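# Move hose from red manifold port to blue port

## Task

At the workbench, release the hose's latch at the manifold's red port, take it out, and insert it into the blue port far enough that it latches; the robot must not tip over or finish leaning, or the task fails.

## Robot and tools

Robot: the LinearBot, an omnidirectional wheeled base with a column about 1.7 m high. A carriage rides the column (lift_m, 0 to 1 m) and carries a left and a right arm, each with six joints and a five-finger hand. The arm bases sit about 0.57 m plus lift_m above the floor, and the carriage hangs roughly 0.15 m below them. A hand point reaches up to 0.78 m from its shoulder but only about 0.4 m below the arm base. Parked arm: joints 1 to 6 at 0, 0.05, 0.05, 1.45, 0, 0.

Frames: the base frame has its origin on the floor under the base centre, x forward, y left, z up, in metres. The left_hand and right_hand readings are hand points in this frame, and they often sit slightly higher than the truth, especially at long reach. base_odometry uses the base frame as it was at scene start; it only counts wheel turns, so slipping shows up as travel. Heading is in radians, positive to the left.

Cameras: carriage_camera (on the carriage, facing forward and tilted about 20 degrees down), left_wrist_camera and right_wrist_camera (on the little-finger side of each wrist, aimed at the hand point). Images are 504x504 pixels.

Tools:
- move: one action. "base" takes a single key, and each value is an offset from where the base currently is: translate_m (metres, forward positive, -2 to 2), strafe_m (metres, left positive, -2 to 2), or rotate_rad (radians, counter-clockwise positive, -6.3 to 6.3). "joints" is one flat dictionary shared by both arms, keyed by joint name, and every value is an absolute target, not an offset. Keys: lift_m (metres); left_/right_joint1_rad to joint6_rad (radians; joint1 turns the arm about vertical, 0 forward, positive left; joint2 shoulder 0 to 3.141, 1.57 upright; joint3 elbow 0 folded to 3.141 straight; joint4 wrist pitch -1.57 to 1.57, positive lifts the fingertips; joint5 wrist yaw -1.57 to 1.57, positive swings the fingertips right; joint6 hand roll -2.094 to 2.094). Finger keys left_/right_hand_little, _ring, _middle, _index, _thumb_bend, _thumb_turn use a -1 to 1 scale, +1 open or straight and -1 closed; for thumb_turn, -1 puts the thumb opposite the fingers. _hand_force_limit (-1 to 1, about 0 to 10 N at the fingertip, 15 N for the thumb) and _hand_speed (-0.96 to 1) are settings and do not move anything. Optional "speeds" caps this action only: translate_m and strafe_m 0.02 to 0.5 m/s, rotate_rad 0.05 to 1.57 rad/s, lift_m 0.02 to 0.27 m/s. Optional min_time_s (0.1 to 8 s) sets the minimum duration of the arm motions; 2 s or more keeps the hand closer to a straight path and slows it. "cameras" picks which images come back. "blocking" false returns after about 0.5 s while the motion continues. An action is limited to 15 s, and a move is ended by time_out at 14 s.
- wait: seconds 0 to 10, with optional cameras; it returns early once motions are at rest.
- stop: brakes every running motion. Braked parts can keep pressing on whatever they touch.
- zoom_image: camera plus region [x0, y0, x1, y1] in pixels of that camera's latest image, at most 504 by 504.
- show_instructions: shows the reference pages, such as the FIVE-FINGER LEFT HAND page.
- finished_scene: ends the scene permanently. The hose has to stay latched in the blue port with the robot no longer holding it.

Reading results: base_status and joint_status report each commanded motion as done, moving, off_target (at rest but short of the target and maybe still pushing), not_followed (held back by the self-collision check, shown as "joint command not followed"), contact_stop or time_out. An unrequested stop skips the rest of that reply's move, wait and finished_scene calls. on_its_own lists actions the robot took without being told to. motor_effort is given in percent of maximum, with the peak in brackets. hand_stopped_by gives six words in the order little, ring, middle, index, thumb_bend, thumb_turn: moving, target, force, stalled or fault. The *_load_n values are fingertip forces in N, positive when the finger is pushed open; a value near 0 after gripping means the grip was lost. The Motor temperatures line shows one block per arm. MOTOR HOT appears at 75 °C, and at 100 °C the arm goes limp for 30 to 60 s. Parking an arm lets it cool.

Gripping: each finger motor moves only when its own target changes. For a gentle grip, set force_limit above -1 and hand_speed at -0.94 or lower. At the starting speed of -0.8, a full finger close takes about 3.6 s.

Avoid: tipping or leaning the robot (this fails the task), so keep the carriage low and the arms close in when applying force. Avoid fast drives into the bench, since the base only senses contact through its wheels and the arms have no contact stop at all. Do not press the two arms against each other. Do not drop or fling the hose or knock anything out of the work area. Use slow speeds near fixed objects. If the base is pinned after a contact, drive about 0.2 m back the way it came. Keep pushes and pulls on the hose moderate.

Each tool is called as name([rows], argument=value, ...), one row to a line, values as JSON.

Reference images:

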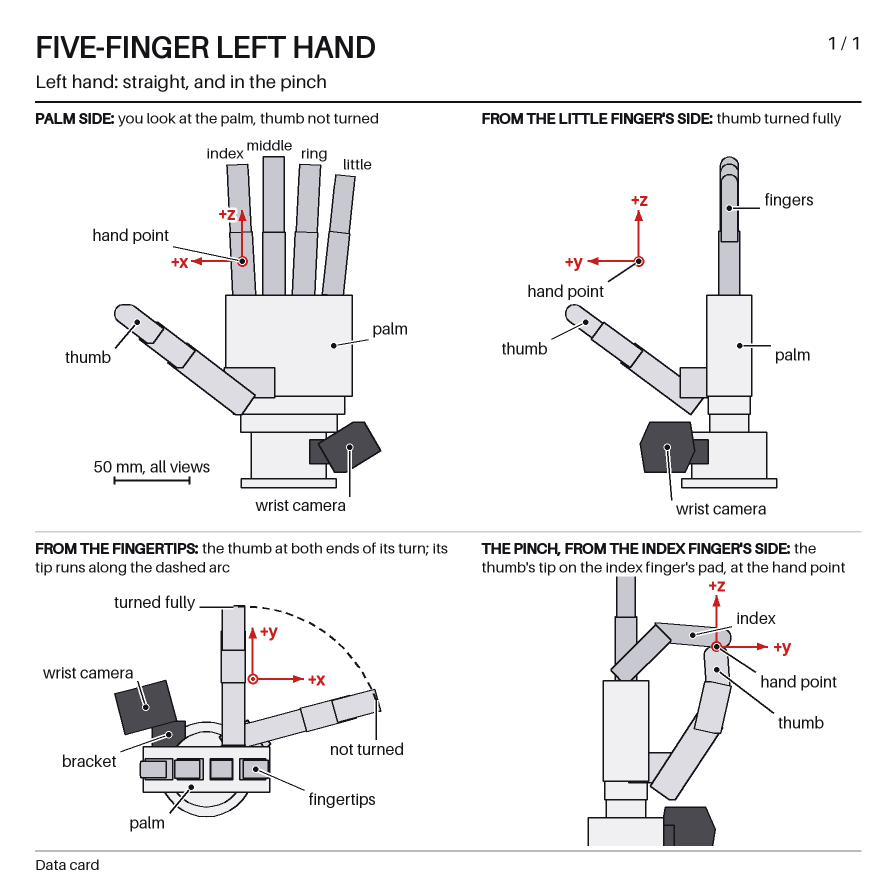

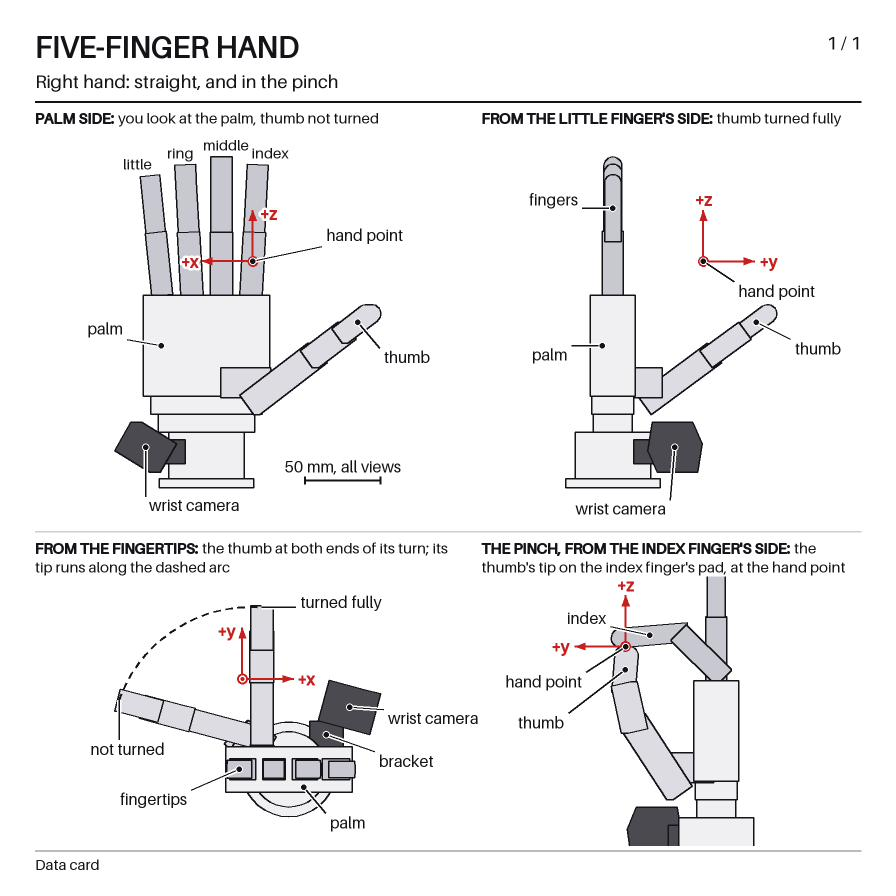

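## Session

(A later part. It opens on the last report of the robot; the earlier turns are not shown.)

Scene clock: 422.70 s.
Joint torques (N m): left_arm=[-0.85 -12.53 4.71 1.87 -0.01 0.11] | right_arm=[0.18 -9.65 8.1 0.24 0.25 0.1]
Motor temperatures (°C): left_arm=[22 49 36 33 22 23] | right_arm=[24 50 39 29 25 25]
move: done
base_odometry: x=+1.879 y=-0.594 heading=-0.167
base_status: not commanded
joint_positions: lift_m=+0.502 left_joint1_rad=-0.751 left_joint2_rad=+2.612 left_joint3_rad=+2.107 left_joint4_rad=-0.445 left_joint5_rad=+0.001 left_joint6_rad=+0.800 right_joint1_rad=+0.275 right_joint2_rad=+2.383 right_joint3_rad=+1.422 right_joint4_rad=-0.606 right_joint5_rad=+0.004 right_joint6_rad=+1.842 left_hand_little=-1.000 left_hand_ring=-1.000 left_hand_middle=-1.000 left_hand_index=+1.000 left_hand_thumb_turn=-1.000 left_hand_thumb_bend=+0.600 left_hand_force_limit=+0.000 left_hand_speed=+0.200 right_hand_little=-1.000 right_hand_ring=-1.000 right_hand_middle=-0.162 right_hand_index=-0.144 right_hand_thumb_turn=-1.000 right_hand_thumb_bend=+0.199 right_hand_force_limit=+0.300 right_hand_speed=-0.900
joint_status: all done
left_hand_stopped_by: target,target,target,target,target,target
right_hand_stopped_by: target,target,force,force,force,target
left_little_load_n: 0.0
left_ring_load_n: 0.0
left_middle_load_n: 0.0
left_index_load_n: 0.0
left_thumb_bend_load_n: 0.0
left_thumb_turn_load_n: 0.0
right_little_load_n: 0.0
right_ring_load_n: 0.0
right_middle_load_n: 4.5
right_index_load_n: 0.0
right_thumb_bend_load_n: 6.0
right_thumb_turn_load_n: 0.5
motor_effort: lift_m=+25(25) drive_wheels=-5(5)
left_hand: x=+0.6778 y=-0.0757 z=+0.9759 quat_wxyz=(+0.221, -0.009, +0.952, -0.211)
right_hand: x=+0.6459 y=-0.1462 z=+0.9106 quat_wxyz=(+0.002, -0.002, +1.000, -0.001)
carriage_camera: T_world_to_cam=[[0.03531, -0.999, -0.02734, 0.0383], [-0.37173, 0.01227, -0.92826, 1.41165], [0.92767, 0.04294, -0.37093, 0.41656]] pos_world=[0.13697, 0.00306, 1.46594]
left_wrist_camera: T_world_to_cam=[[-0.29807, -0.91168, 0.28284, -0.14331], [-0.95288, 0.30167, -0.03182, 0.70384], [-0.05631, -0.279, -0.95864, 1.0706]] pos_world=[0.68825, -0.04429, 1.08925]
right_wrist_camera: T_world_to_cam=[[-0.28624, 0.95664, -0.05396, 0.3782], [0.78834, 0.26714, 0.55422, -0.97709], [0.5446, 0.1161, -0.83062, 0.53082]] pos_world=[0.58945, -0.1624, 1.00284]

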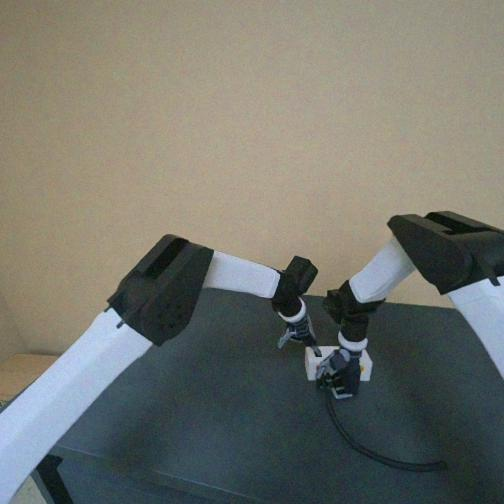

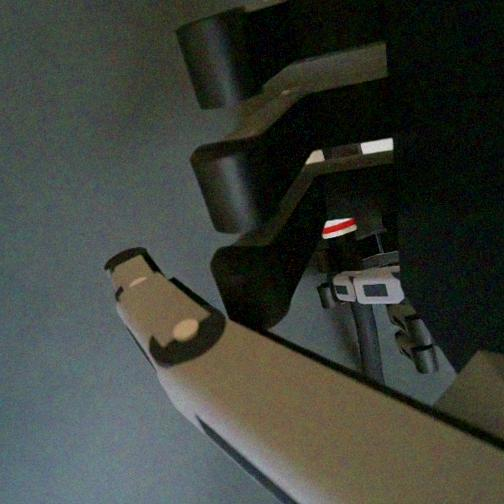

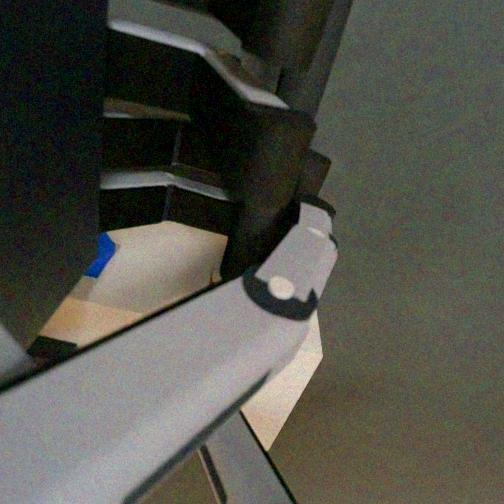

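move(joints={"left_joint1_rad": -0.741, "left_joint2_rad": 2.648, "left_joint3_rad": 2.135, "left_joint4_rad": -0.431}, min_time_s=1.5, cameras=["carriage_camera", "left_wrist_camera", "right_wrist_camera"])

zoom_image(camera="carriage_camera", region=[295, 320, 345, 370])

zoom_image(camera="left_wrist_camera", region=[240, 120, 480, 360])

Scene clock: 437.37 s.
Joint torques (N m): left_arm=[0.43 -11.62 8.94 1.92 -0.09 0.11] | right_arm=[0.18 -9.63 8.09 0.25 0.25 0.11]
move: done
base_odometry: x=+1.879 y=-0.594 heading=-0.167
base_status: not commanded
joint_positions: lift_m=+0.502 left_joint1_rad=-0.747 left_joint2_rad=+2.616 left_joint3_rad=+2.107 left_joint4_rad=-0.440 left_joint5_rad=+0.004 left_joint6_rad=+0.800 right_joint1_rad=+0.275 right_joint2_rad=+2.383 right_joint3_rad=+1.422 right_joint4_rad=-0.606 right_joint5_rad=+0.004 right_joint6_rad=+1.842 left_hand_little=-1.000 left_hand_ring=-1.000 left_hand_middle=-1.000 left_hand_index=+1.000 left_hand_thumb_turn=-1.000 left_hand_thumb_bend=+0.600 left_hand_force_limit=+0.000 left_hand_speed=+0.200 right_hand_little=-1.000 right_hand_ring=-1.000 right_hand_middle=-0.162 right_hand_index=-0.144 right_hand_thumb_turn=-1.000 right_hand_thumb_bend=+0.199 right_hand_force_limit=+0.300 right_hand_speed=-0.900
joint_status: all done
left_hand_stopped_by: target,target,target,target,target,target
right_hand_stopped_by: target,target,force,force,force,target
left_little_load_n: 0.0
left_ring_load_n: 0.0
left_middle_load_n: 0.0
left_index_load_n: 0.0
left_thumb_bend_load_n: 0.0
left_thumb_turn_load_n: 0.0
right_little_load_n: 0.0
right_ring_load_n: 0.0
right_middle_load_n: 4.5
right_index_load_n: 0.0
right_thumb_bend_load_n: 5.5
right_thumb_turn_load_n: 0.5
motor_effort: lift_m=+25(25) drive_wheels=-4(6)
left_hand: x=+0.6794 y=-0.0747 z=+0.9740 quat_wxyz=(+0.221, -0.011, +0.952, -0.212)
right_hand: x=+0.6459 y=-0.1462 z=+0.9106 quat_wxyz=(+0.002, -0.002, +1.000, -0.001)
carriage_camera: T_world_to_cam=[[0.03531, -0.999, -0.02734, 0.0383], [-0.37173, 0.01227, -0.92826, 1.41165], [0.92767, 0.04294, -0.37093, 0.41656]] pos_world=[0.13697, 0.00306, 1.46594]
left_wrist_camera: T_world_to_cam=[[-0.29609, -0.91149, 0.28549, -0.14529], [-0.95348, 0.29979, -0.03175, 0.70525], [-0.05665, -0.28161, -0.95786, 1.0684]] pos_world=[0.68995, -0.04298, 1.08724]
right_wrist_camera: T_world_to_cam=[[-0.28624, 0.95664, -0.05396, 0.3782], [0.78834, 0.26714, 0.55422, -0.97709], [0.5446, 0.1161, -0.83062, 0.53082]] pos_world=[0.58945, -0.1624, 1.00284]

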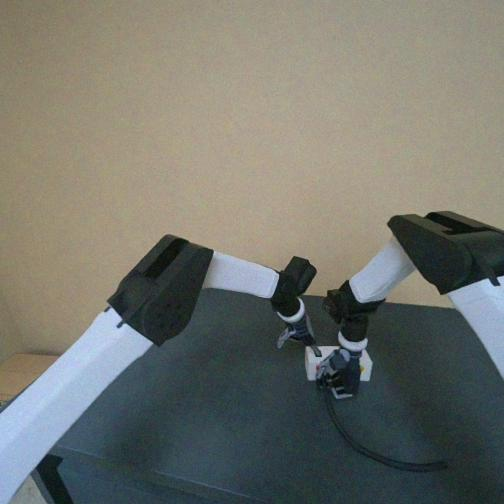

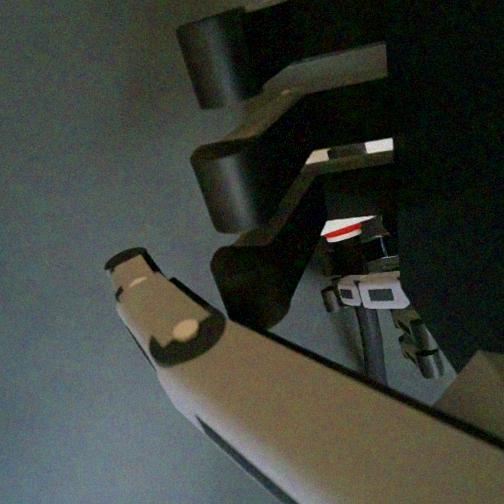

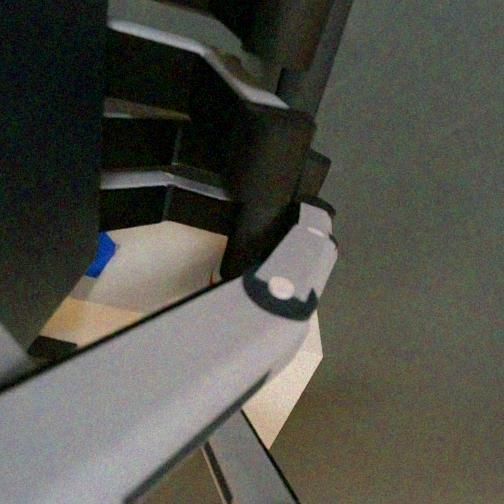

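Scaled by 10.080.

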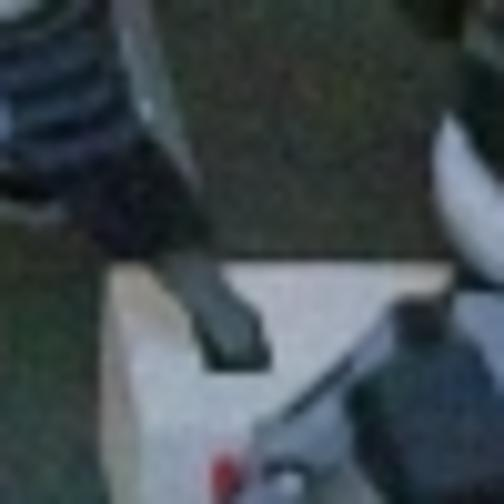

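Scaled by 2.100.

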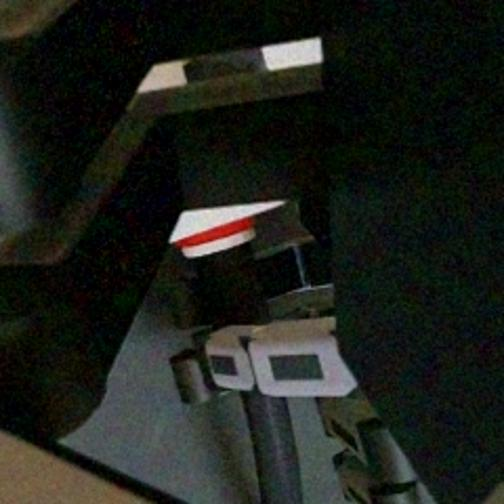

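move(joints={"left_joint2_rad": 2.68, "left_joint3_rad": 2.14}, min_time_s=1.5, cameras=["carriage_camera", "left_wrist_camera"])

zoom_image(camera="carriage_camera", region=[295, 320, 345, 370])

zoom_image(camera="left_wrist_camera", region=[240, 120, 480, 360])

Scene clock: 446.23 s.
Joint torques (N m): left_arm=[0.4 -10.02 7.82 2.09 -0.15 0.13] | right_arm=[0.18 -9.65 8.09 0.25 0.25 0.11]
move: done
base_odometry: x=+1.879 y=-0.594 heading=-0.167
base_status: not commanded
joint_positions: lift_m=+0.502 left_joint1_rad=-0.747 left_joint2_rad=+2.626 left_joint3_rad=+2.124 left_joint4_rad=-0.451 left_joint5_rad=+0.012 left_joint6_rad=+0.801 right_joint1_rad=+0.275 right_joint2_rad=+2.383 right_joint3_rad=+1.422 right_joint4_rad=-0.606 right_joint5_rad=+0.004 right_joint6_rad=+1.842 left_hand_little=-1.000 left_hand_ring=-1.000 left_hand_middle=-1.000 left_hand_index=+1.000 left_hand_thumb_turn=-1.000 left_hand_thumb_bend=+0.600 left_hand_force_limit=+0.000 left_hand_speed=+0.200 right_hand_little=-1.000 right_hand_ring=-1.000 right_hand_middle=-0.162 right_hand_index=-0.144 right_hand_thumb_turn=-1.000 right_hand_thumb_bend=+0.199 right_hand_force_limit=+0.300 right_hand_speed=-0.900
joint_status: all done
left_hand_stopped_by: target,target,target,target,target,target
right_hand_stopped_by: target,target,force,force,force,target
left_little_load_n: 0.0
left_ring_load_n: 0.0
left_middle_load_n: 0.0
left_index_load_n: -1.0
left_thumb_bend_load_n: 0.0
left_thumb_turn_load_n: 0.0
right_little_load_n: 0.0
right_ring_load_n: 0.0
right_middle_load_n: 5.0
right_index_load_n: 0.0
right_thumb_bend_load_n: 5.5
right_thumb_turn_load_n: 0.5
motor_effort: lift_m=+25(25) drive_wheels=-5(5)
left_hand: x=+0.6790 y=-0.0763 z=+0.9728 quat_wxyz=(+0.217, -0.009, +0.953, -0.213)
right_hand: x=+0.6459 y=-0.1462 z=+0.9106 quat_wxyz=(+0.002, -0.002, +1.000, -0.001)
carriage_camera: T_world_to_cam=[[0.03531, -0.999, -0.02734, 0.0383], [-0.37173, 0.01227, -0.92826, 1.41165], [0.92767, 0.04294, -0.37093, 0.41656]] pos_world=[0.13697, 0.00306, 1.46594]
left_wrist_camera: T_world_to_cam=[[-0.29872, -0.90959, 0.28881, -0.14772], [-0.95214, 0.30461, -0.02548, 0.6987], [-0.0648, -0.28259, -0.95705, 1.07148]] pos_world=[0.69056, -0.04439, 1.08592]

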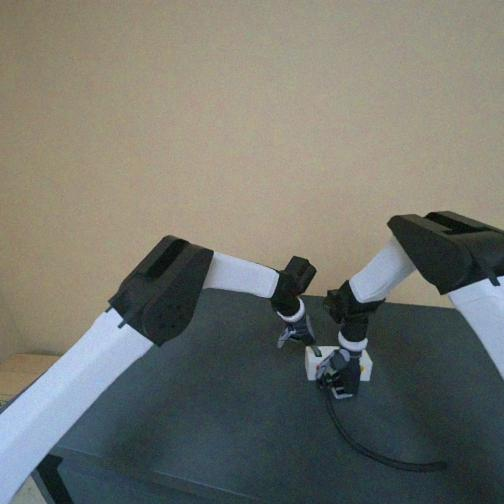

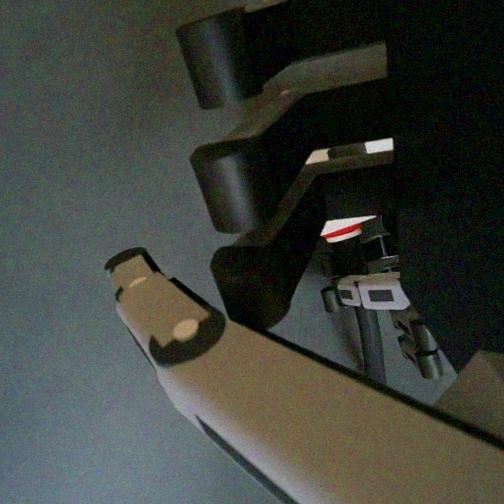

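Scaled by 10.080.

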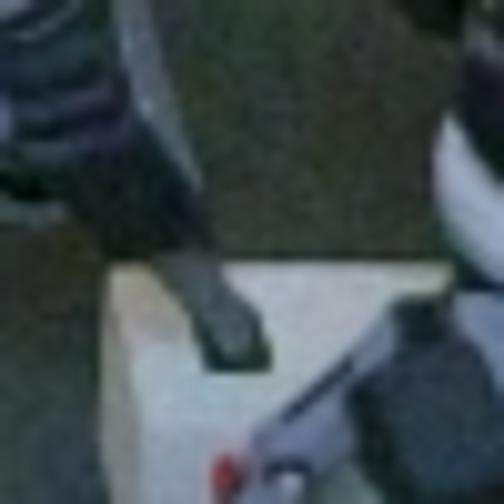

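Scaled by 2.100.

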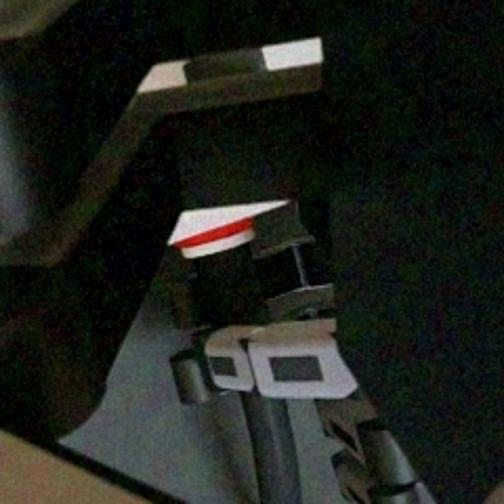

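move(joints={"right_joint1_rad": 0.296, "right_joint2_rad": 2.316, "right_joint3_rad": 1.31, "right_joint4_rad": -0.554, "right_joint6_rad": 1.864}, min_time_s=2.5, cameras=["carriage_camera", "right_wrist_camera", "left_wrist_camera"])

zoom_image(camera="carriage_camera", region=[290, 320, 390, 420])

Scene clock: 462.03 s.
Joint torques (N m): left_arm=[0.18 -10.06 7.87 2.04 -0.16 0.1] | right_arm=[0.35 -12.31 3.85 0.38 0.24 0.15]
move: done
base_odometry: x=+1.879 y=-0.594 heading=-0.167
base_status: not commanded
joint_positions: lift_m=+0.502 left_joint1_rad=-0.746 left_joint2_rad=+2.626 left_joint3_rad=+2.124 left_joint4_rad=-0.451 left_joint5_rad=+0.014 left_joint6_rad=+0.801 right_joint1_rad=+0.291 right_joint2_rad=+2.355 right_joint3_rad=+1.323 right_joint4_rad=-0.556 right_joint5_rad=+0.005 right_joint6_rad=+1.856 left_hand_little=-1.000 left_hand_ring=-1.000 left_hand_middle=-1.000 left_hand_index=+1.000 left_hand_thumb_turn=-1.000 left_hand_thumb_bend=+0.600 left_hand_force_limit=+0.000 left_hand_speed=+0.200 right_hand_little=-1.000 right_hand_ring=-1.000 right_hand_middle=-0.163 right_hand_index=-0.144 right_hand_thumb_turn=-1.000 right_hand_thumb_bend=+0.197 right_hand_force_limit=+0.300 right_hand_speed=-0.900
joint_status: all done
left_hand_stopped_by: target,target,target,target,target,target
right_hand_stopped_by: target,target,force,force,force,target
left_little_load_n: 0.0
left_ring_load_n: 0.0
left_middle_load_n: 0.0
left_index_load_n: -1.0
left_thumb_bend_load_n: 0.0
left_thumb_turn_load_n: 0.0
right_little_load_n: 0.0
right_ring_load_n: 0.0
right_middle_load_n: 0.5
right_index_load_n: 0.0
right_thumb_bend_load_n: 0.5
right_thumb_turn_load_n: 0.5
motor_effort: lift_m=+25(25) drive_wheels=-5(6)
left_hand: x=+0.6793 y=-0.0761 z=+0.9728 quat_wxyz=(+0.216, -0.009, +0.953, -0.214)
right_hand: x=+0.6218 y=-0.1467 z=+0.9018 quat_wxyz=(-0.008, -0.003, +1.000, -0.005)
pictures: carriage_camera, left_wrist_camera, right_wrist_camera
carriage_camera: T_world_to_cam=[[0.03531, -0.999, -0.02734, 0.0383], [-0.37173, 0.01227, -0.92826, 1.41165], [0.92767, 0.04294, -0.37093, 0.41656]] pos_world=[0.13697, 0.00306, 1.46594]
left_wrist_camera: T_world_to_cam=[[-0.29871, -0.9092, 0.29004, -0.14868], [-0.95208, 0.30483, -0.02498, 0.69833], [-0.0657, -0.28361, -0.95669, 1.07176]] pos_world=[0.69086, -0.04409, 1.08591]
right_wrist_camera: T_world_to_cam=[[-0.28918, 0.95572, -0.05459, 0.37357], [0.79884, 0.27235, 0.53636, -0.94257], [0.52747, 0.1115, -0.84222, 0.55709]] pos_world=[0.56715, -0.16244, 0.99514]

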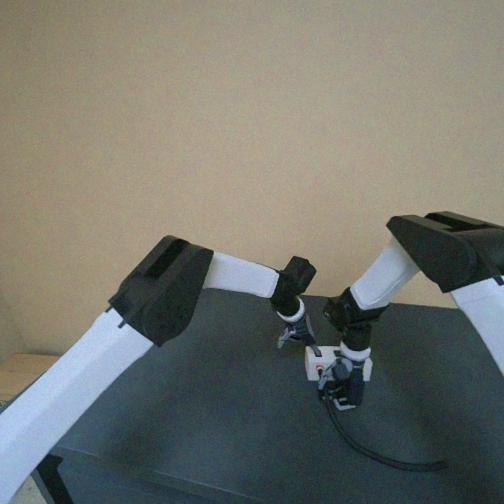

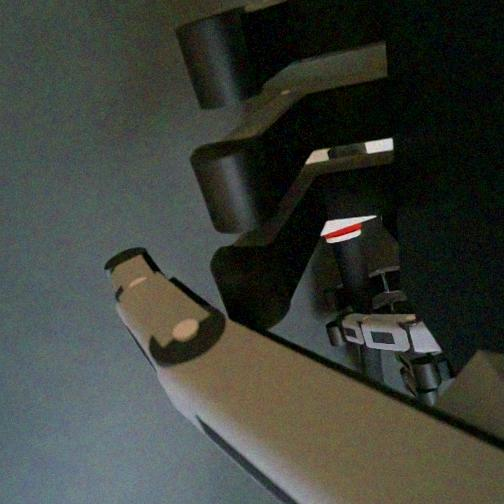

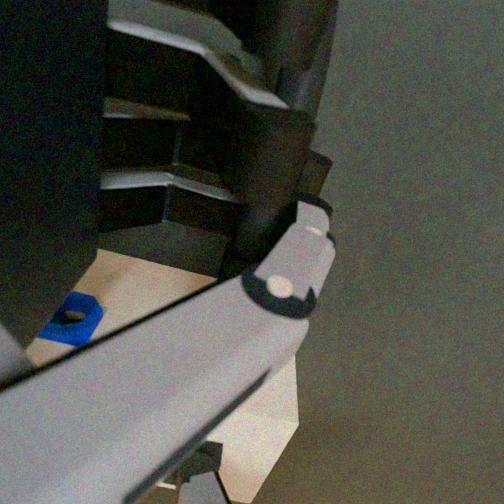

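Scaled by 5.040.

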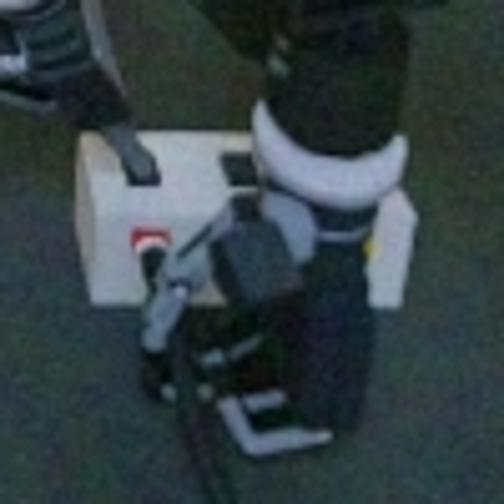

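move(joints={"left_joint2_rad": 2.73, "left_joint3_rad": 2.15, "left_joint4_rad": -0.42}, min_time_s=1.5, cameras=["carriage_camera", "right_wrist_camera"])

zoom_image(camera="carriage_camera", region=[295, 320, 365, 390])

zoom_image(camera="right_wrist_camera", region=[150, 400, 300, 504])

Scene clock: 474.53 s.
Joint torques (N m): left_arm=[-0.08 -7.47 6.45 2.37 -0.24 0.09] | right_arm=[0.38 -12.27 3.84 0.37 0.24 0.14]
Motor temperatures (°C): left_arm=[22 48 35 35 22 23] | right_arm=[24 55 37 28 25 25]
move: off_target
base_odometry: x=+1.879 y=-0.594 heading=-0.167
base_status: not commanded
joint_positions: lift_m=+0.502 left_joint1_rad=-0.743 left_joint2_rad=+2.640 left_joint3_rad=+2.148 left_joint4_rad=-0.469 left_joint5_rad=+0.023 left_joint6_rad=+0.802 right_joint1_rad=+0.291 right_joint2_rad=+2.355 right_joint3_rad=+1.323 right_joint4_rad=-0.556 right_joint5_rad=+0.005 right_joint6_rad=+1.856 left_hand_little=-1.000 left_hand_ring=-1.000 left_hand_middle=-1.000 left_hand_index=+1.000 left_hand_thumb_turn=-1.000 left_hand_thumb_bend=+0.600 left_hand_force_limit=+0.000 left_hand_speed=+0.200 right_hand_little=-1.000 right_hand_ring=-1.000 right_hand_middle=-0.163 right_hand_index=-0.144 right_hand_thumb_turn=-1.000 right_hand_thumb_bend=+0.197 right_hand_force_limit=+0.300 right_hand_speed=-0.900
joint_status: left_joint4_rad off_target (ended at -0.469, target -0.420); the others done
left_hand_stopped_by: target,target,target,target,target,target
right_hand_stopped_by: target,target,force,force,force,target
left_little_load_n: 0.0
left_ring_load_n: 0.0
left_middle_load_n: 0.0
left_index_load_n: -2.0
left_thumb_bend_load_n: 0.0
left_thumb_turn_load_n: 0.0
right_little_load_n: 0.0
right_ring_load_n: 0.0
right_middle_load_n: 0.5
right_index_load_n: 0.0
right_thumb_bend_load_n: 0.5
right_thumb_turn_load_n: 0.0
motor_effort: lift_m=+25(25) drive_wheels=-5(6)
left_hand: x=+0.6799 y=-0.0763 z=+0.9710 quat_wxyz=(+0.211, -0.009, +0.954, -0.214)
right_hand: x=+0.6218 y=-0.1467 z=+0.9018 quat_wxyz=(-0.008, -0.003, +1.000, -0.005)
carriage_camera: T_world_to_cam=[[0.03531, -0.999, -0.02734, 0.0383], [-0.37173, 0.01227, -0.92826, 1.41165], [0.92767, 0.04294, -0.37093, 0.41656]] pos_world=[0.13697, 0.00306, 1.46594]
right_wrist_camera: T_world_to_cam=[[-0.28918, 0.95572, -0.05459, 0.37357], [0.79884, 0.27235, 0.53636, -0.94257], [0.52747, 0.1115, -0.84222, 0.55709]] pos_world=[0.56715, -0.16244, 0.99514]

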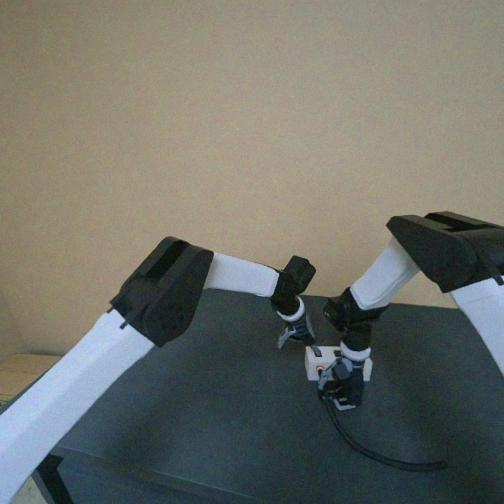

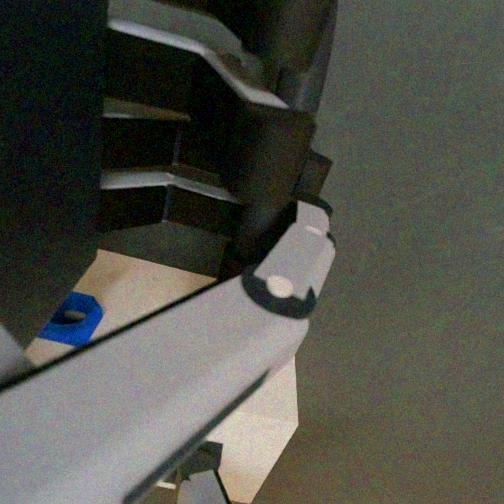

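Scaled by 7.200.

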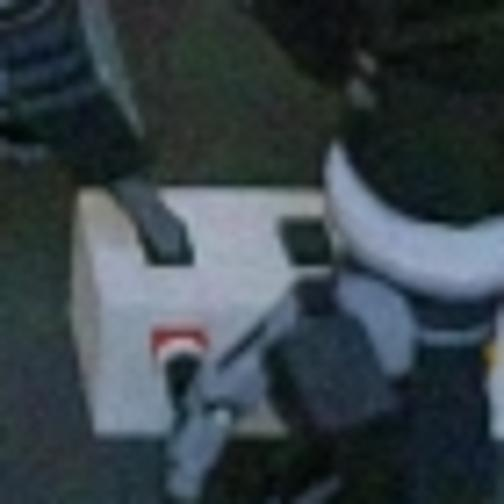

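Scaled by 3.360.

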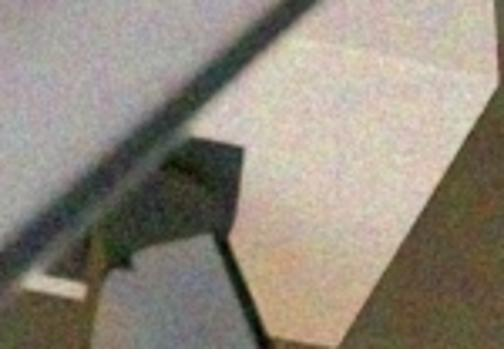

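move(joints={"right_hand_speed": -0.5, "right_hand_thumb_bend": 0.45, "right_hand_index": 0.02, "right_hand_middle": 0.02})

move(joints={"right_joint1_rad": 0.280, "right_joint2_rad": 2.39, "right_joint3_rad": 1.449, "right_joint4_rad": -0.615, "right_joint6_rad": 1.846}, min_time_s=2, cameras=["carriage_camera", "right_wrist_camera", "left_wrist_camera"])

Scene clock: 486.77 s.
Joint torques (N m): left_arm=[-0.09 -7.38 6.45 2.36 -0.21 0.11] | right_arm=[0.36 -12.27 3.82 0.37 0.25 0.13]
Motor temperatures (°C): left_arm=[22 47 36 36 22 23] | right_arm=[24 57 36 28 25 25]
move: done
base_odometry: x=+1.879 y=-0.594 heading=-0.167
base_status: not commanded
joint_positions: lift_m=+0.502 left_joint1_rad=-0.743 left_joint2_rad=+2.640 left_joint3_rad=+2.148 left_joint4_rad=-0.469 left_joint5_rad=+0.023 left_joint6_rad=+0.802 right_joint1_rad=+0.291 right_joint2_rad=+2.355 right_joint3_rad=+1.323 right_joint4_rad=-0.556 right_joint5_rad=+0.005 right_joint6_rad=+1.857 left_hand_little=-1.000 left_hand_ring=-1.000 left_hand_middle=-1.000 left_hand_index=+1.000 left_hand_thumb_turn=-1.000 left_hand_thumb_bend=+0.600 left_hand_force_limit=+0.000 left_hand_speed=+0.200 right_hand_little=-1.000 right_hand_ring=-1.000 right_hand_middle=+0.020 right_hand_index=+0.020 right_hand_thumb_turn=-1.000 right_hand_thumb_bend=+0.450 right_hand_force_limit=+0.300 right_hand_speed=-0.500
joint_status: all done
left_hand_stopped_by: target,target,target,target,target,target
right_hand_stopped_by: target,target,target,target,target,target
left_little_load_n: 0.0
left_ring_load_n: 0.0
left_middle_load_n: 0.0
left_index_load_n: -1.5
left_thumb_bend_load_n: 0.0
left_thumb_turn_load_n: 0.0
right_little_load_n: 0.0
right_ring_load_n: 0.0
right_middle_load_n: 0.0
right_index_load_n: 0.5
right_thumb_bend_load_n: -0.5
right_thumb_turn_load_n: 0.0
motor_effort: lift_m=+25(25) drive_wheels=-5(6)
left_hand: x=+0.6799 y=-0.0763 z=+0.9710 quat_wxyz=(+0.211, -0.009, +0.954, -0.214)
right_hand: x=+0.6218 y=-0.1468 z=+0.9018 quat_wxyz=(-0.008, -0.002, +1.000, -0.005)
pictures: none

Scene clock: 489.07 s.
Joint torques (N m): left_arm=[-0.09 -7.36 6.43 2.32 -0.26 0.1] | right_arm=[-0.69 -9.13 8.2 0.28 0.24 -0.04]
Motor temperatures (°C): left_arm=[22 47 36 36 22 23] | right_arm=[24 57 36 28 25 25]
move: done
base_odometry: x=+1.879 y=-0.594 heading=-0.167
base_status: not commanded
joint_positions: lift_m=+0.502 left_joint1_rad=-0.743 left_joint2_rad=+2.640 left_joint3_rad=+2.148 left_joint4_rad=-0.469 left_joint5_rad=+0.023 left_joint6_rad=+0.802 right_joint1_rad=+0.288 right_joint2_rad=+2.385 right_joint3_rad=+1.421 right_joint4_rad=-0.603 right_joint5_rad=+0.005 right_joint6_rad=+1.854 left_hand_little=-1.000 left_hand_ring=-1.000 left_hand_middle=-1.000 left_hand_index=+1.000 left_hand_thumb_turn=-1.000 left_hand_thumb_bend=+0.600 left_hand_force_limit=+0.000 left_hand_speed=+0.200 right_hand_little=-1.000 right_hand_ring=-1.000 right_hand_middle=+0.020 right_hand_index=+0.020 right_hand_thumb_turn=-1.000 right_hand_thumb_bend=+0.450 right_hand_force_limit=+0.300 right_hand_speed=-0.500
joint_status: all done
left_hand_stopped_by: target,target,target,target,target,target
right_hand_stopped_by: target,target,target,target,target,target
left_little_load_n: -0.5
left_ring_load_n: 0.0
left_middle_load_n: 0.0
left_index_load_n: -2.0
left_thumb_bend_load_n: 0.0
left_thumb_turn_load_n: 0.0
right_little_load_n: 0.0
right_ring_load_n: 0.0
right_middle_load_n: 0.0
right_index_load_n: 0.0
right_thumb_bend_load_n: 0.0
right_thumb_turn_load_n: 0.0
motor_effort: lift_m=+25(25) drive_wheels=-5(6)
left_hand: x=+0.6799 y=-0.0763 z=+0.9710 quat_wxyz=(+0.211, -0.009, +0.954, -0.214)
right_hand: x=+0.6444 y=-0.1413 z=+0.9098 quat_wxyz=(+0.003, -0.002, +1.000, -0.002)
pictures: carriage_camera, left_wrist_camera, right_wrist_camera
carriage_camera: T_world_to_cam=[[0.03531, -0.999, -0.02734, 0.0383], [-0.37173, 0.01227, -0.92826, 1.41165], [0.92767, 0.04294, -0.37093, 0.41656]] pos_world=[0.13697, 0.00306, 1.46594]
left_wrist_camera: T_world_to_cam=[[-0.29835, -0.90829, 0.29327, -0.15141], [-0.95138, 0.30766, -0.01501, 0.68899], [-0.0766, -0.28348, -0.95591, 1.07661]] pos_world=[0.69278, -0.0443, 1.08388]
right_wrist_camera: T_world_to_cam=[[-0.28725, 0.95629, -0.0547, 0.37427], [0.78772, 0.26834, 0.55451, -0.97632], [0.54496, 0.1162, -0.83037, 0.52998]] pos_world=[0.58776, -0.15751, 1.00194]

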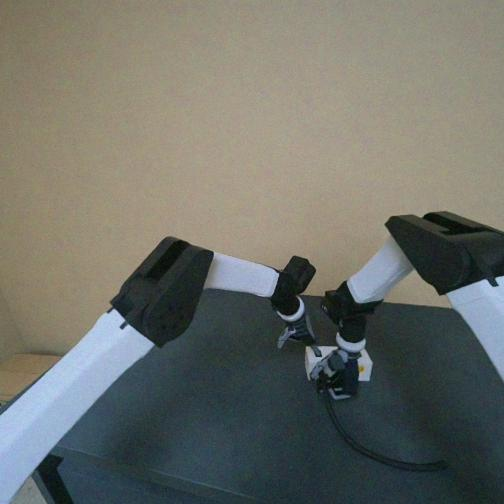

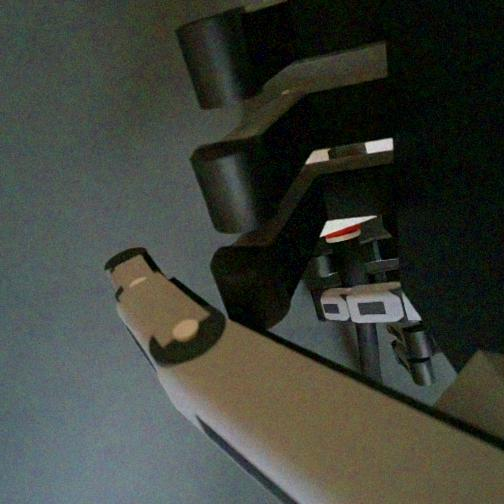

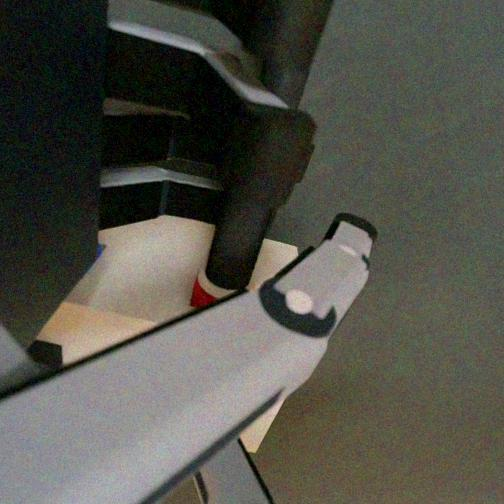

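move(joints={"right_joint1_rad": 0.272, "right_joint6_rad": 1.838, "right_joint2_rad": 2.385}, min_time_s=1)

move(joints={"right_hand_speed": -0.88, "right_hand_force_limit": 0.6, "right_hand_thumb_bend": -0.4, "right_hand_index": -0.65, "right_hand_middle": -0.65}, cameras=["carriage_camera", "right_wrist_camera", "left_wrist_camera"])

Scene clock: 499.13 s.
Joint torques (N m): left_arm=[-0.08 -7.41 6.53 2.36 -0.2 0.08] | right_arm=[-0.62 -9.52 8.21 0.29 0.24 -0.04]
Motor temperatures (°C): left_arm=[22 46 36 36 22 23] | right_arm=[24 57 36 28 25 25]
move: done
base_odometry: x=+1.879 y=-0.594 heading=-0.167
base_status: not commanded
joint_positions: lift_m=+0.502 left_joint1_rad=-0.743 left_joint2_rad=+2.640 left_joint3_rad=+2.148 left_joint4_rad=-0.469 left_joint5_rad=+0.023 left_joint6_rad=+0.802 right_joint1_rad=+0.279 right_joint2_rad=+2.385 right_joint3_rad=+1.421 right_joint4_rad=-0.603 right_joint5_rad=+0.005 right_joint6_rad=+1.846 left_hand_little=-1.000 left_hand_ring=-1.000 left_hand_middle=-1.000 left_hand_index=+1.000 left_hand_thumb_turn=-1.000 left_hand_thumb_bend=+0.600 left_hand_force_limit=+0.000 left_hand_speed=+0.200 right_hand_little=-1.000 right_hand_ring=-1.000 right_hand_middle=+0.020 right_hand_index=+0.020 right_hand_thumb_turn=-1.000 right_hand_thumb_bend=+0.450 right_hand_force_limit=+0.300 right_hand_speed=-0.500
joint_status: all done
left_hand_stopped_by: target,target,target,target,target,target
right_hand_stopped_by: target,target,target,target,target,target
left_little_load_n: 0.0
left_ring_load_n: 0.0
left_middle_load_n: 0.0
left_index_load_n: -2.0
left_thumb_bend_load_n: 0.0
left_thumb_turn_load_n: 0.0
right_little_load_n: 0.0
right_ring_load_n: 0.0
right_middle_load_n: 0.0
right_index_load_n: 0.0
right_thumb_bend_load_n: 0.0
right_thumb_turn_load_n: 0.0
motor_effort: lift_m=+25(25) drive_wheels=-5(5)
left_hand: x=+0.6799 y=-0.0763 z=+0.9710 quat_wxyz=(+0.211, -0.009, +0.954, -0.214)
right_hand: x=+0.6452 y=-0.1446 z=+0.9097 quat_wxyz=(+0.002, -0.002, +1.000, -0.002)
pictures: none

Scene clock: 502.77 s.
Joint torques (N m): left_arm=[-0.08 -7.39 6.34 2.34 -0.27 0.1] | right_arm=[-0.64 -11.37 8.13 0.1 0.13 -0.04]
Motor temperatures (°C): left_arm=[22 46 37 37 22 23] | right_arm=[24 58 36 28 25 25]
move: off_target
base_odometry: x=+1.879 y=-0.594 heading=-0.167
base_status: not commanded
joint_positions: lift_m=+0.502 left_joint1_rad=-0.743 left_joint2_rad=+2.640 left_joint3_rad=+2.148 left_joint4_rad=-0.469 left_joint5_rad=+0.023 left_joint6_rad=+0.802 right_joint1_rad=+0.279 right_joint2_rad=+2.407 right_joint3_rad=+1.421 right_joint4_rad=-0.585 right_joint5_rad=+0.017 right_joint6_rad=+1.846 left_hand_little=-1.000 left_hand_ring=-1.000 left_hand_middle=-1.000 left_hand_index=+1.000 left_hand_thumb_turn=-1.000 left_hand_thumb_bend=+0.600 left_hand_force_limit=+0.000 left_hand_speed=+0.200 right_hand_little=-1.000 right_hand_ring=-1.000 right_hand_middle=-0.309 right_hand_index=-0.344 right_hand_thumb_turn=-1.000 right_hand_thumb_bend=+0.253 right_hand_force_limit=+0.600 right_hand_speed=-0.880
joint_status: right_hand_middle off_target (ended at -0.309, target -0.650); right_hand_index off_target (ended at -0.344, target -0.650); right_hand_thumb_bend off_target (ended at +0.253, target -0.400); the others done
left_hand_stopped_by: target,target,target,target,target,target
right_hand_stopped_by: target,target,force,force,force,target
left_little_load_n: 0.0
left_ring_load_n: 0.0
left_middle_load_n: 0.0
left_index_load_n: -2.0
left_thumb_bend_load_n: 0.0
left_thumb_turn_load_n: 0.0
right_little_load_n: 0.5
right_ring_load_n: 0.0
right_middle_load_n: 11.0
right_index_load_n: 6.5
right_thumb_bend_load_n: 12.5
right_thumb_turn_load_n: 1.0
motor_effort: lift_m=+25(25) drive_wheels=-6(6)
left_hand: x=+0.6798 y=-0.0763 z=+0.9709 quat_wxyz=(+0.211, -0.009, +0.954, -0.214)
right_hand: x=+0.6449 y=-0.1471 z=+0.9004 quat_wxyz=(+0.002, -0.002, +1.000, -0.008)
pictures: carriage_camera, left_wrist_camera, right_wrist_camera
carriage_camera: T_world_to_cam=[[0.03531, -0.999, -0.02734, 0.0383], [-0.37173, 0.01227, -0.92826, 1.41165], [0.92767, 0.04294, -0.37093, 0.41656]] pos_world=[0.13697, 0.00306, 1.46594]
left_wrist_camera: T_world_to_cam=[[-0.29838, -0.90826, 0.29332, -0.15145], [-0.95133, 0.30784, -0.01453, 0.68845], [-0.0771, -0.28338, -0.9559, 1.07694]] pos_world=[0.69278, -0.0443, 1.08388]
right_wrist_camera: T_world_to_cam=[[-0.2874, 0.95548, -0.06686, 0.39045], [0.78849, 0.27564, 0.54983, -0.96518], [0.54378, 0.1053, -0.8326, 0.52374]] pos_world=[0.58845, -0.16218, 0.99286]

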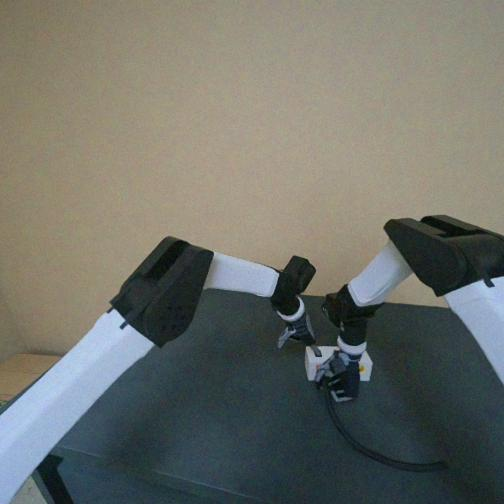

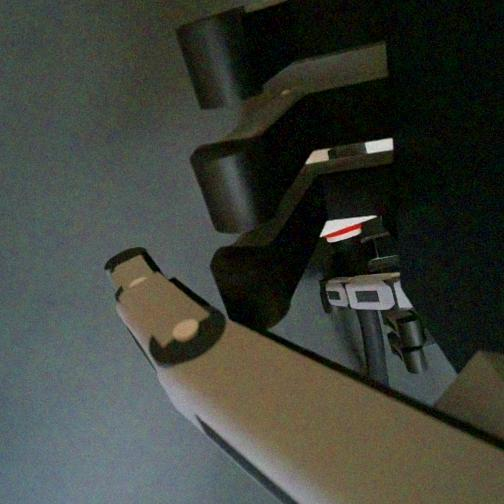

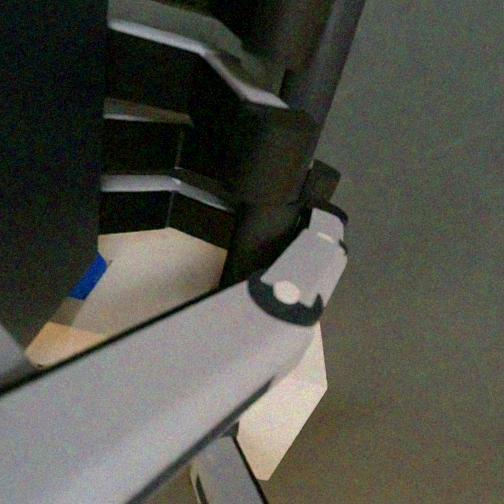

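move(joints={"right_joint1_rad": 0.299, "right_joint2_rad": 2.335, "right_joint3_rad": 1.28, "right_joint4_rad": -0.52, "right_joint6_rad": 1.866}, min_time_s=2.5, cameras=["carriage_camera", "right_wrist_camera", "left_wrist_camera"])

zoom_image(camera="carriage_camera", region=[295, 320, 395, 420])

Scene clock: 510.17 s.
Joint torques (N m): left_arm=[-0.14 -7.39 6.41 2.31 -0.27 0.09] | right_arm=[0.44 -12 3.55 0.35 0.17 0.14]
Motor temperatures (°C): left_arm=[22 45 37 37 22 23] | right_arm=[24 59 36 28 25 25]
move: done
base_odometry: x=+1.879 y=-0.594 heading=-0.167
base_status: not commanded
joint_positions: lift_m=+0.502 left_joint1_rad=-0.743 left_joint2_rad=+2.641 left_joint3_rad=+2.148 left_joint4_rad=-0.469 left_joint5_rad=+0.023 left_joint6_rad=+0.802 right_joint1_rad=+0.293 right_joint2_rad=+2.372 right_joint3_rad=+1.293 right_joint4_rad=-0.521 right_joint5_rad=+0.013 right_joint6_rad=+1.859 left_hand_little=-1.000 left_hand_ring=-1.000 left_hand_middle=-1.000 left_hand_index=+1.000 left_hand_thumb_turn=-1.000 left_hand_thumb_bend=+0.600 left_hand_force_limit=+0.000 left_hand_speed=+0.200 right_hand_little=-1.000 right_hand_ring=-1.000 right_hand_middle=-0.309 right_hand_index=-0.345 right_hand_thumb_turn=-1.000 right_hand_thumb_bend=+0.253 right_hand_force_limit=+0.600 right_hand_speed=-0.880
joint_status: all done
left_hand_stopped_by: target,target,target,target,target,target
right_hand_stopped_by: target,target,force,force,force,target
left_little_load_n: 0.0
left_ring_load_n: 0.0
left_middle_load_n: 0.0
left_index_load_n: -1.5
left_thumb_bend_load_n: 0.0
left_thumb_turn_load_n: 0.0
right_little_load_n: 0.0
right_ring_load_n: 0.0
right_middle_load_n: 11.0
right_index_load_n: 2.5
right_thumb_bend_load_n: 12.5
right_thumb_turn_load_n: 1.0
motor_effort: lift_m=+25(25) drive_wheels=-6(6)
left_hand: x=+0.6797 y=-0.0762 z=+0.9705 quat_wxyz=(+0.211, -0.009, +0.954, -0.214)
right_hand: x=+0.6139 y=-0.1499 z=+0.8899 quat_wxyz=(-0.012, -0.003, +1.000, -0.010)
pictures: carriage_camera, left_wrist_camera, right_wrist_camera
carriage_camera: T_world_to_cam=[[0.03531, -0.999, -0.02734, 0.0383], [-0.37173, 0.01227, -0.92826, 1.41165], [0.92767, 0.04294, -0.37093, 0.41656]] pos_world=[0.13697, 0.00306, 1.46594]
left_wrist_camera: T_world_to_cam=[[-0.29829, -0.90839, 0.29301, -0.15109], [-0.95132, 0.30791, -0.01389, 0.68765], [-0.0776, -0.28288, -0.95601, 1.07704]] pos_world=[0.69268, -0.0443, 1.08348]
right_wrist_camera: T_world_to_cam=[[-0.28952, 0.95515, -0.06222, 0.38059], [0.80356, 0.27786, 0.52638, -0.92228], [0.52006, 0.1024, -0.84797, 0.55993]] pos_world=[0.5601, -0.1646, 0.98395]

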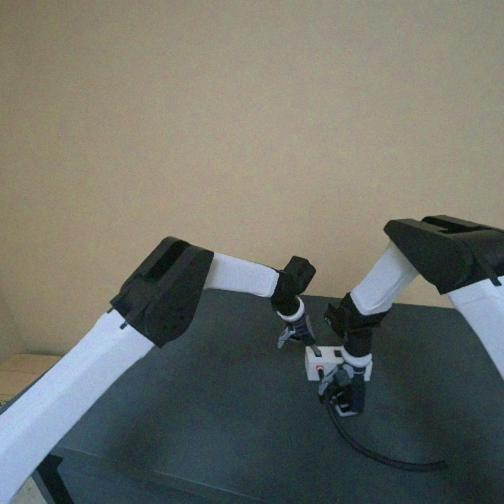

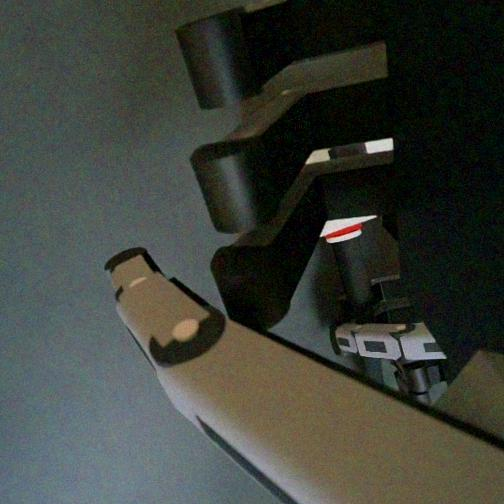

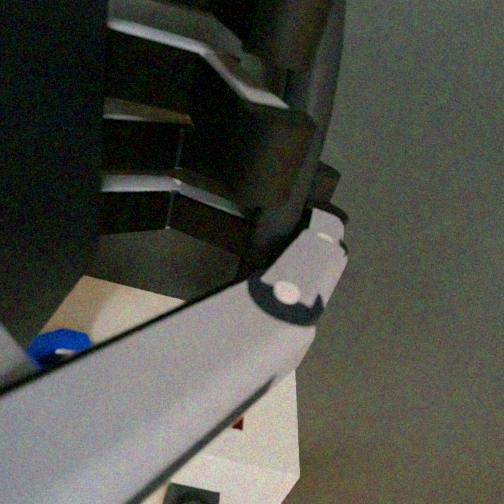

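Scaled by 5.040.

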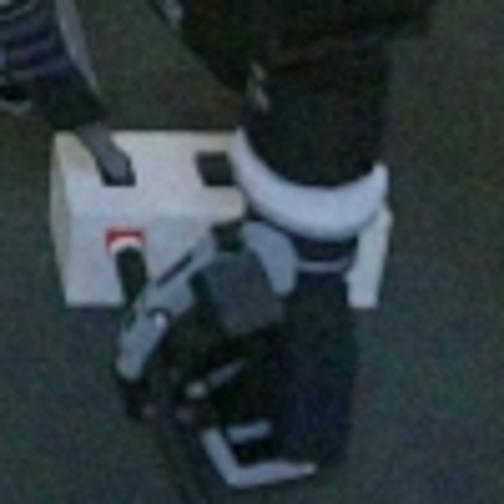

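zoom_image(camera="right_wrist_camera", region=[130, 400, 330, 504])

zoom_image(camera="carriage_camera", region=[300, 335, 350, 385])

zoom_image(camera="left_wrist_camera", region=[280, 120, 480, 320])

Scaled by 2.520.

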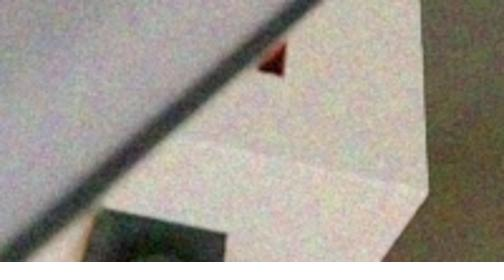

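Scaled by 10.080.

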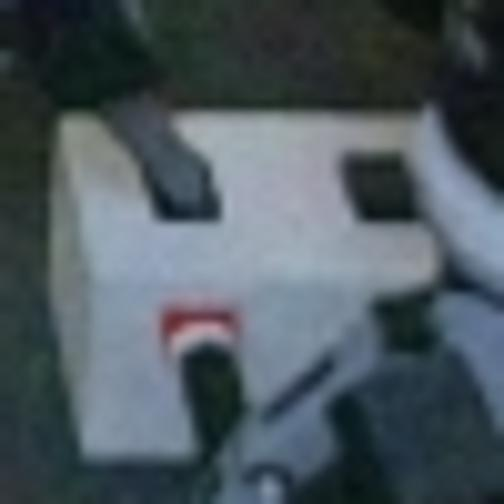

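Scaled by 2.520.

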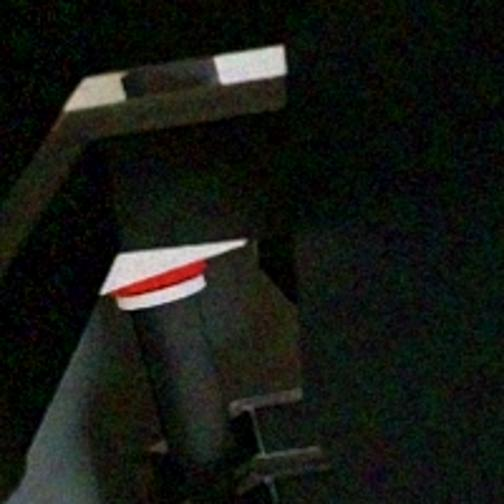

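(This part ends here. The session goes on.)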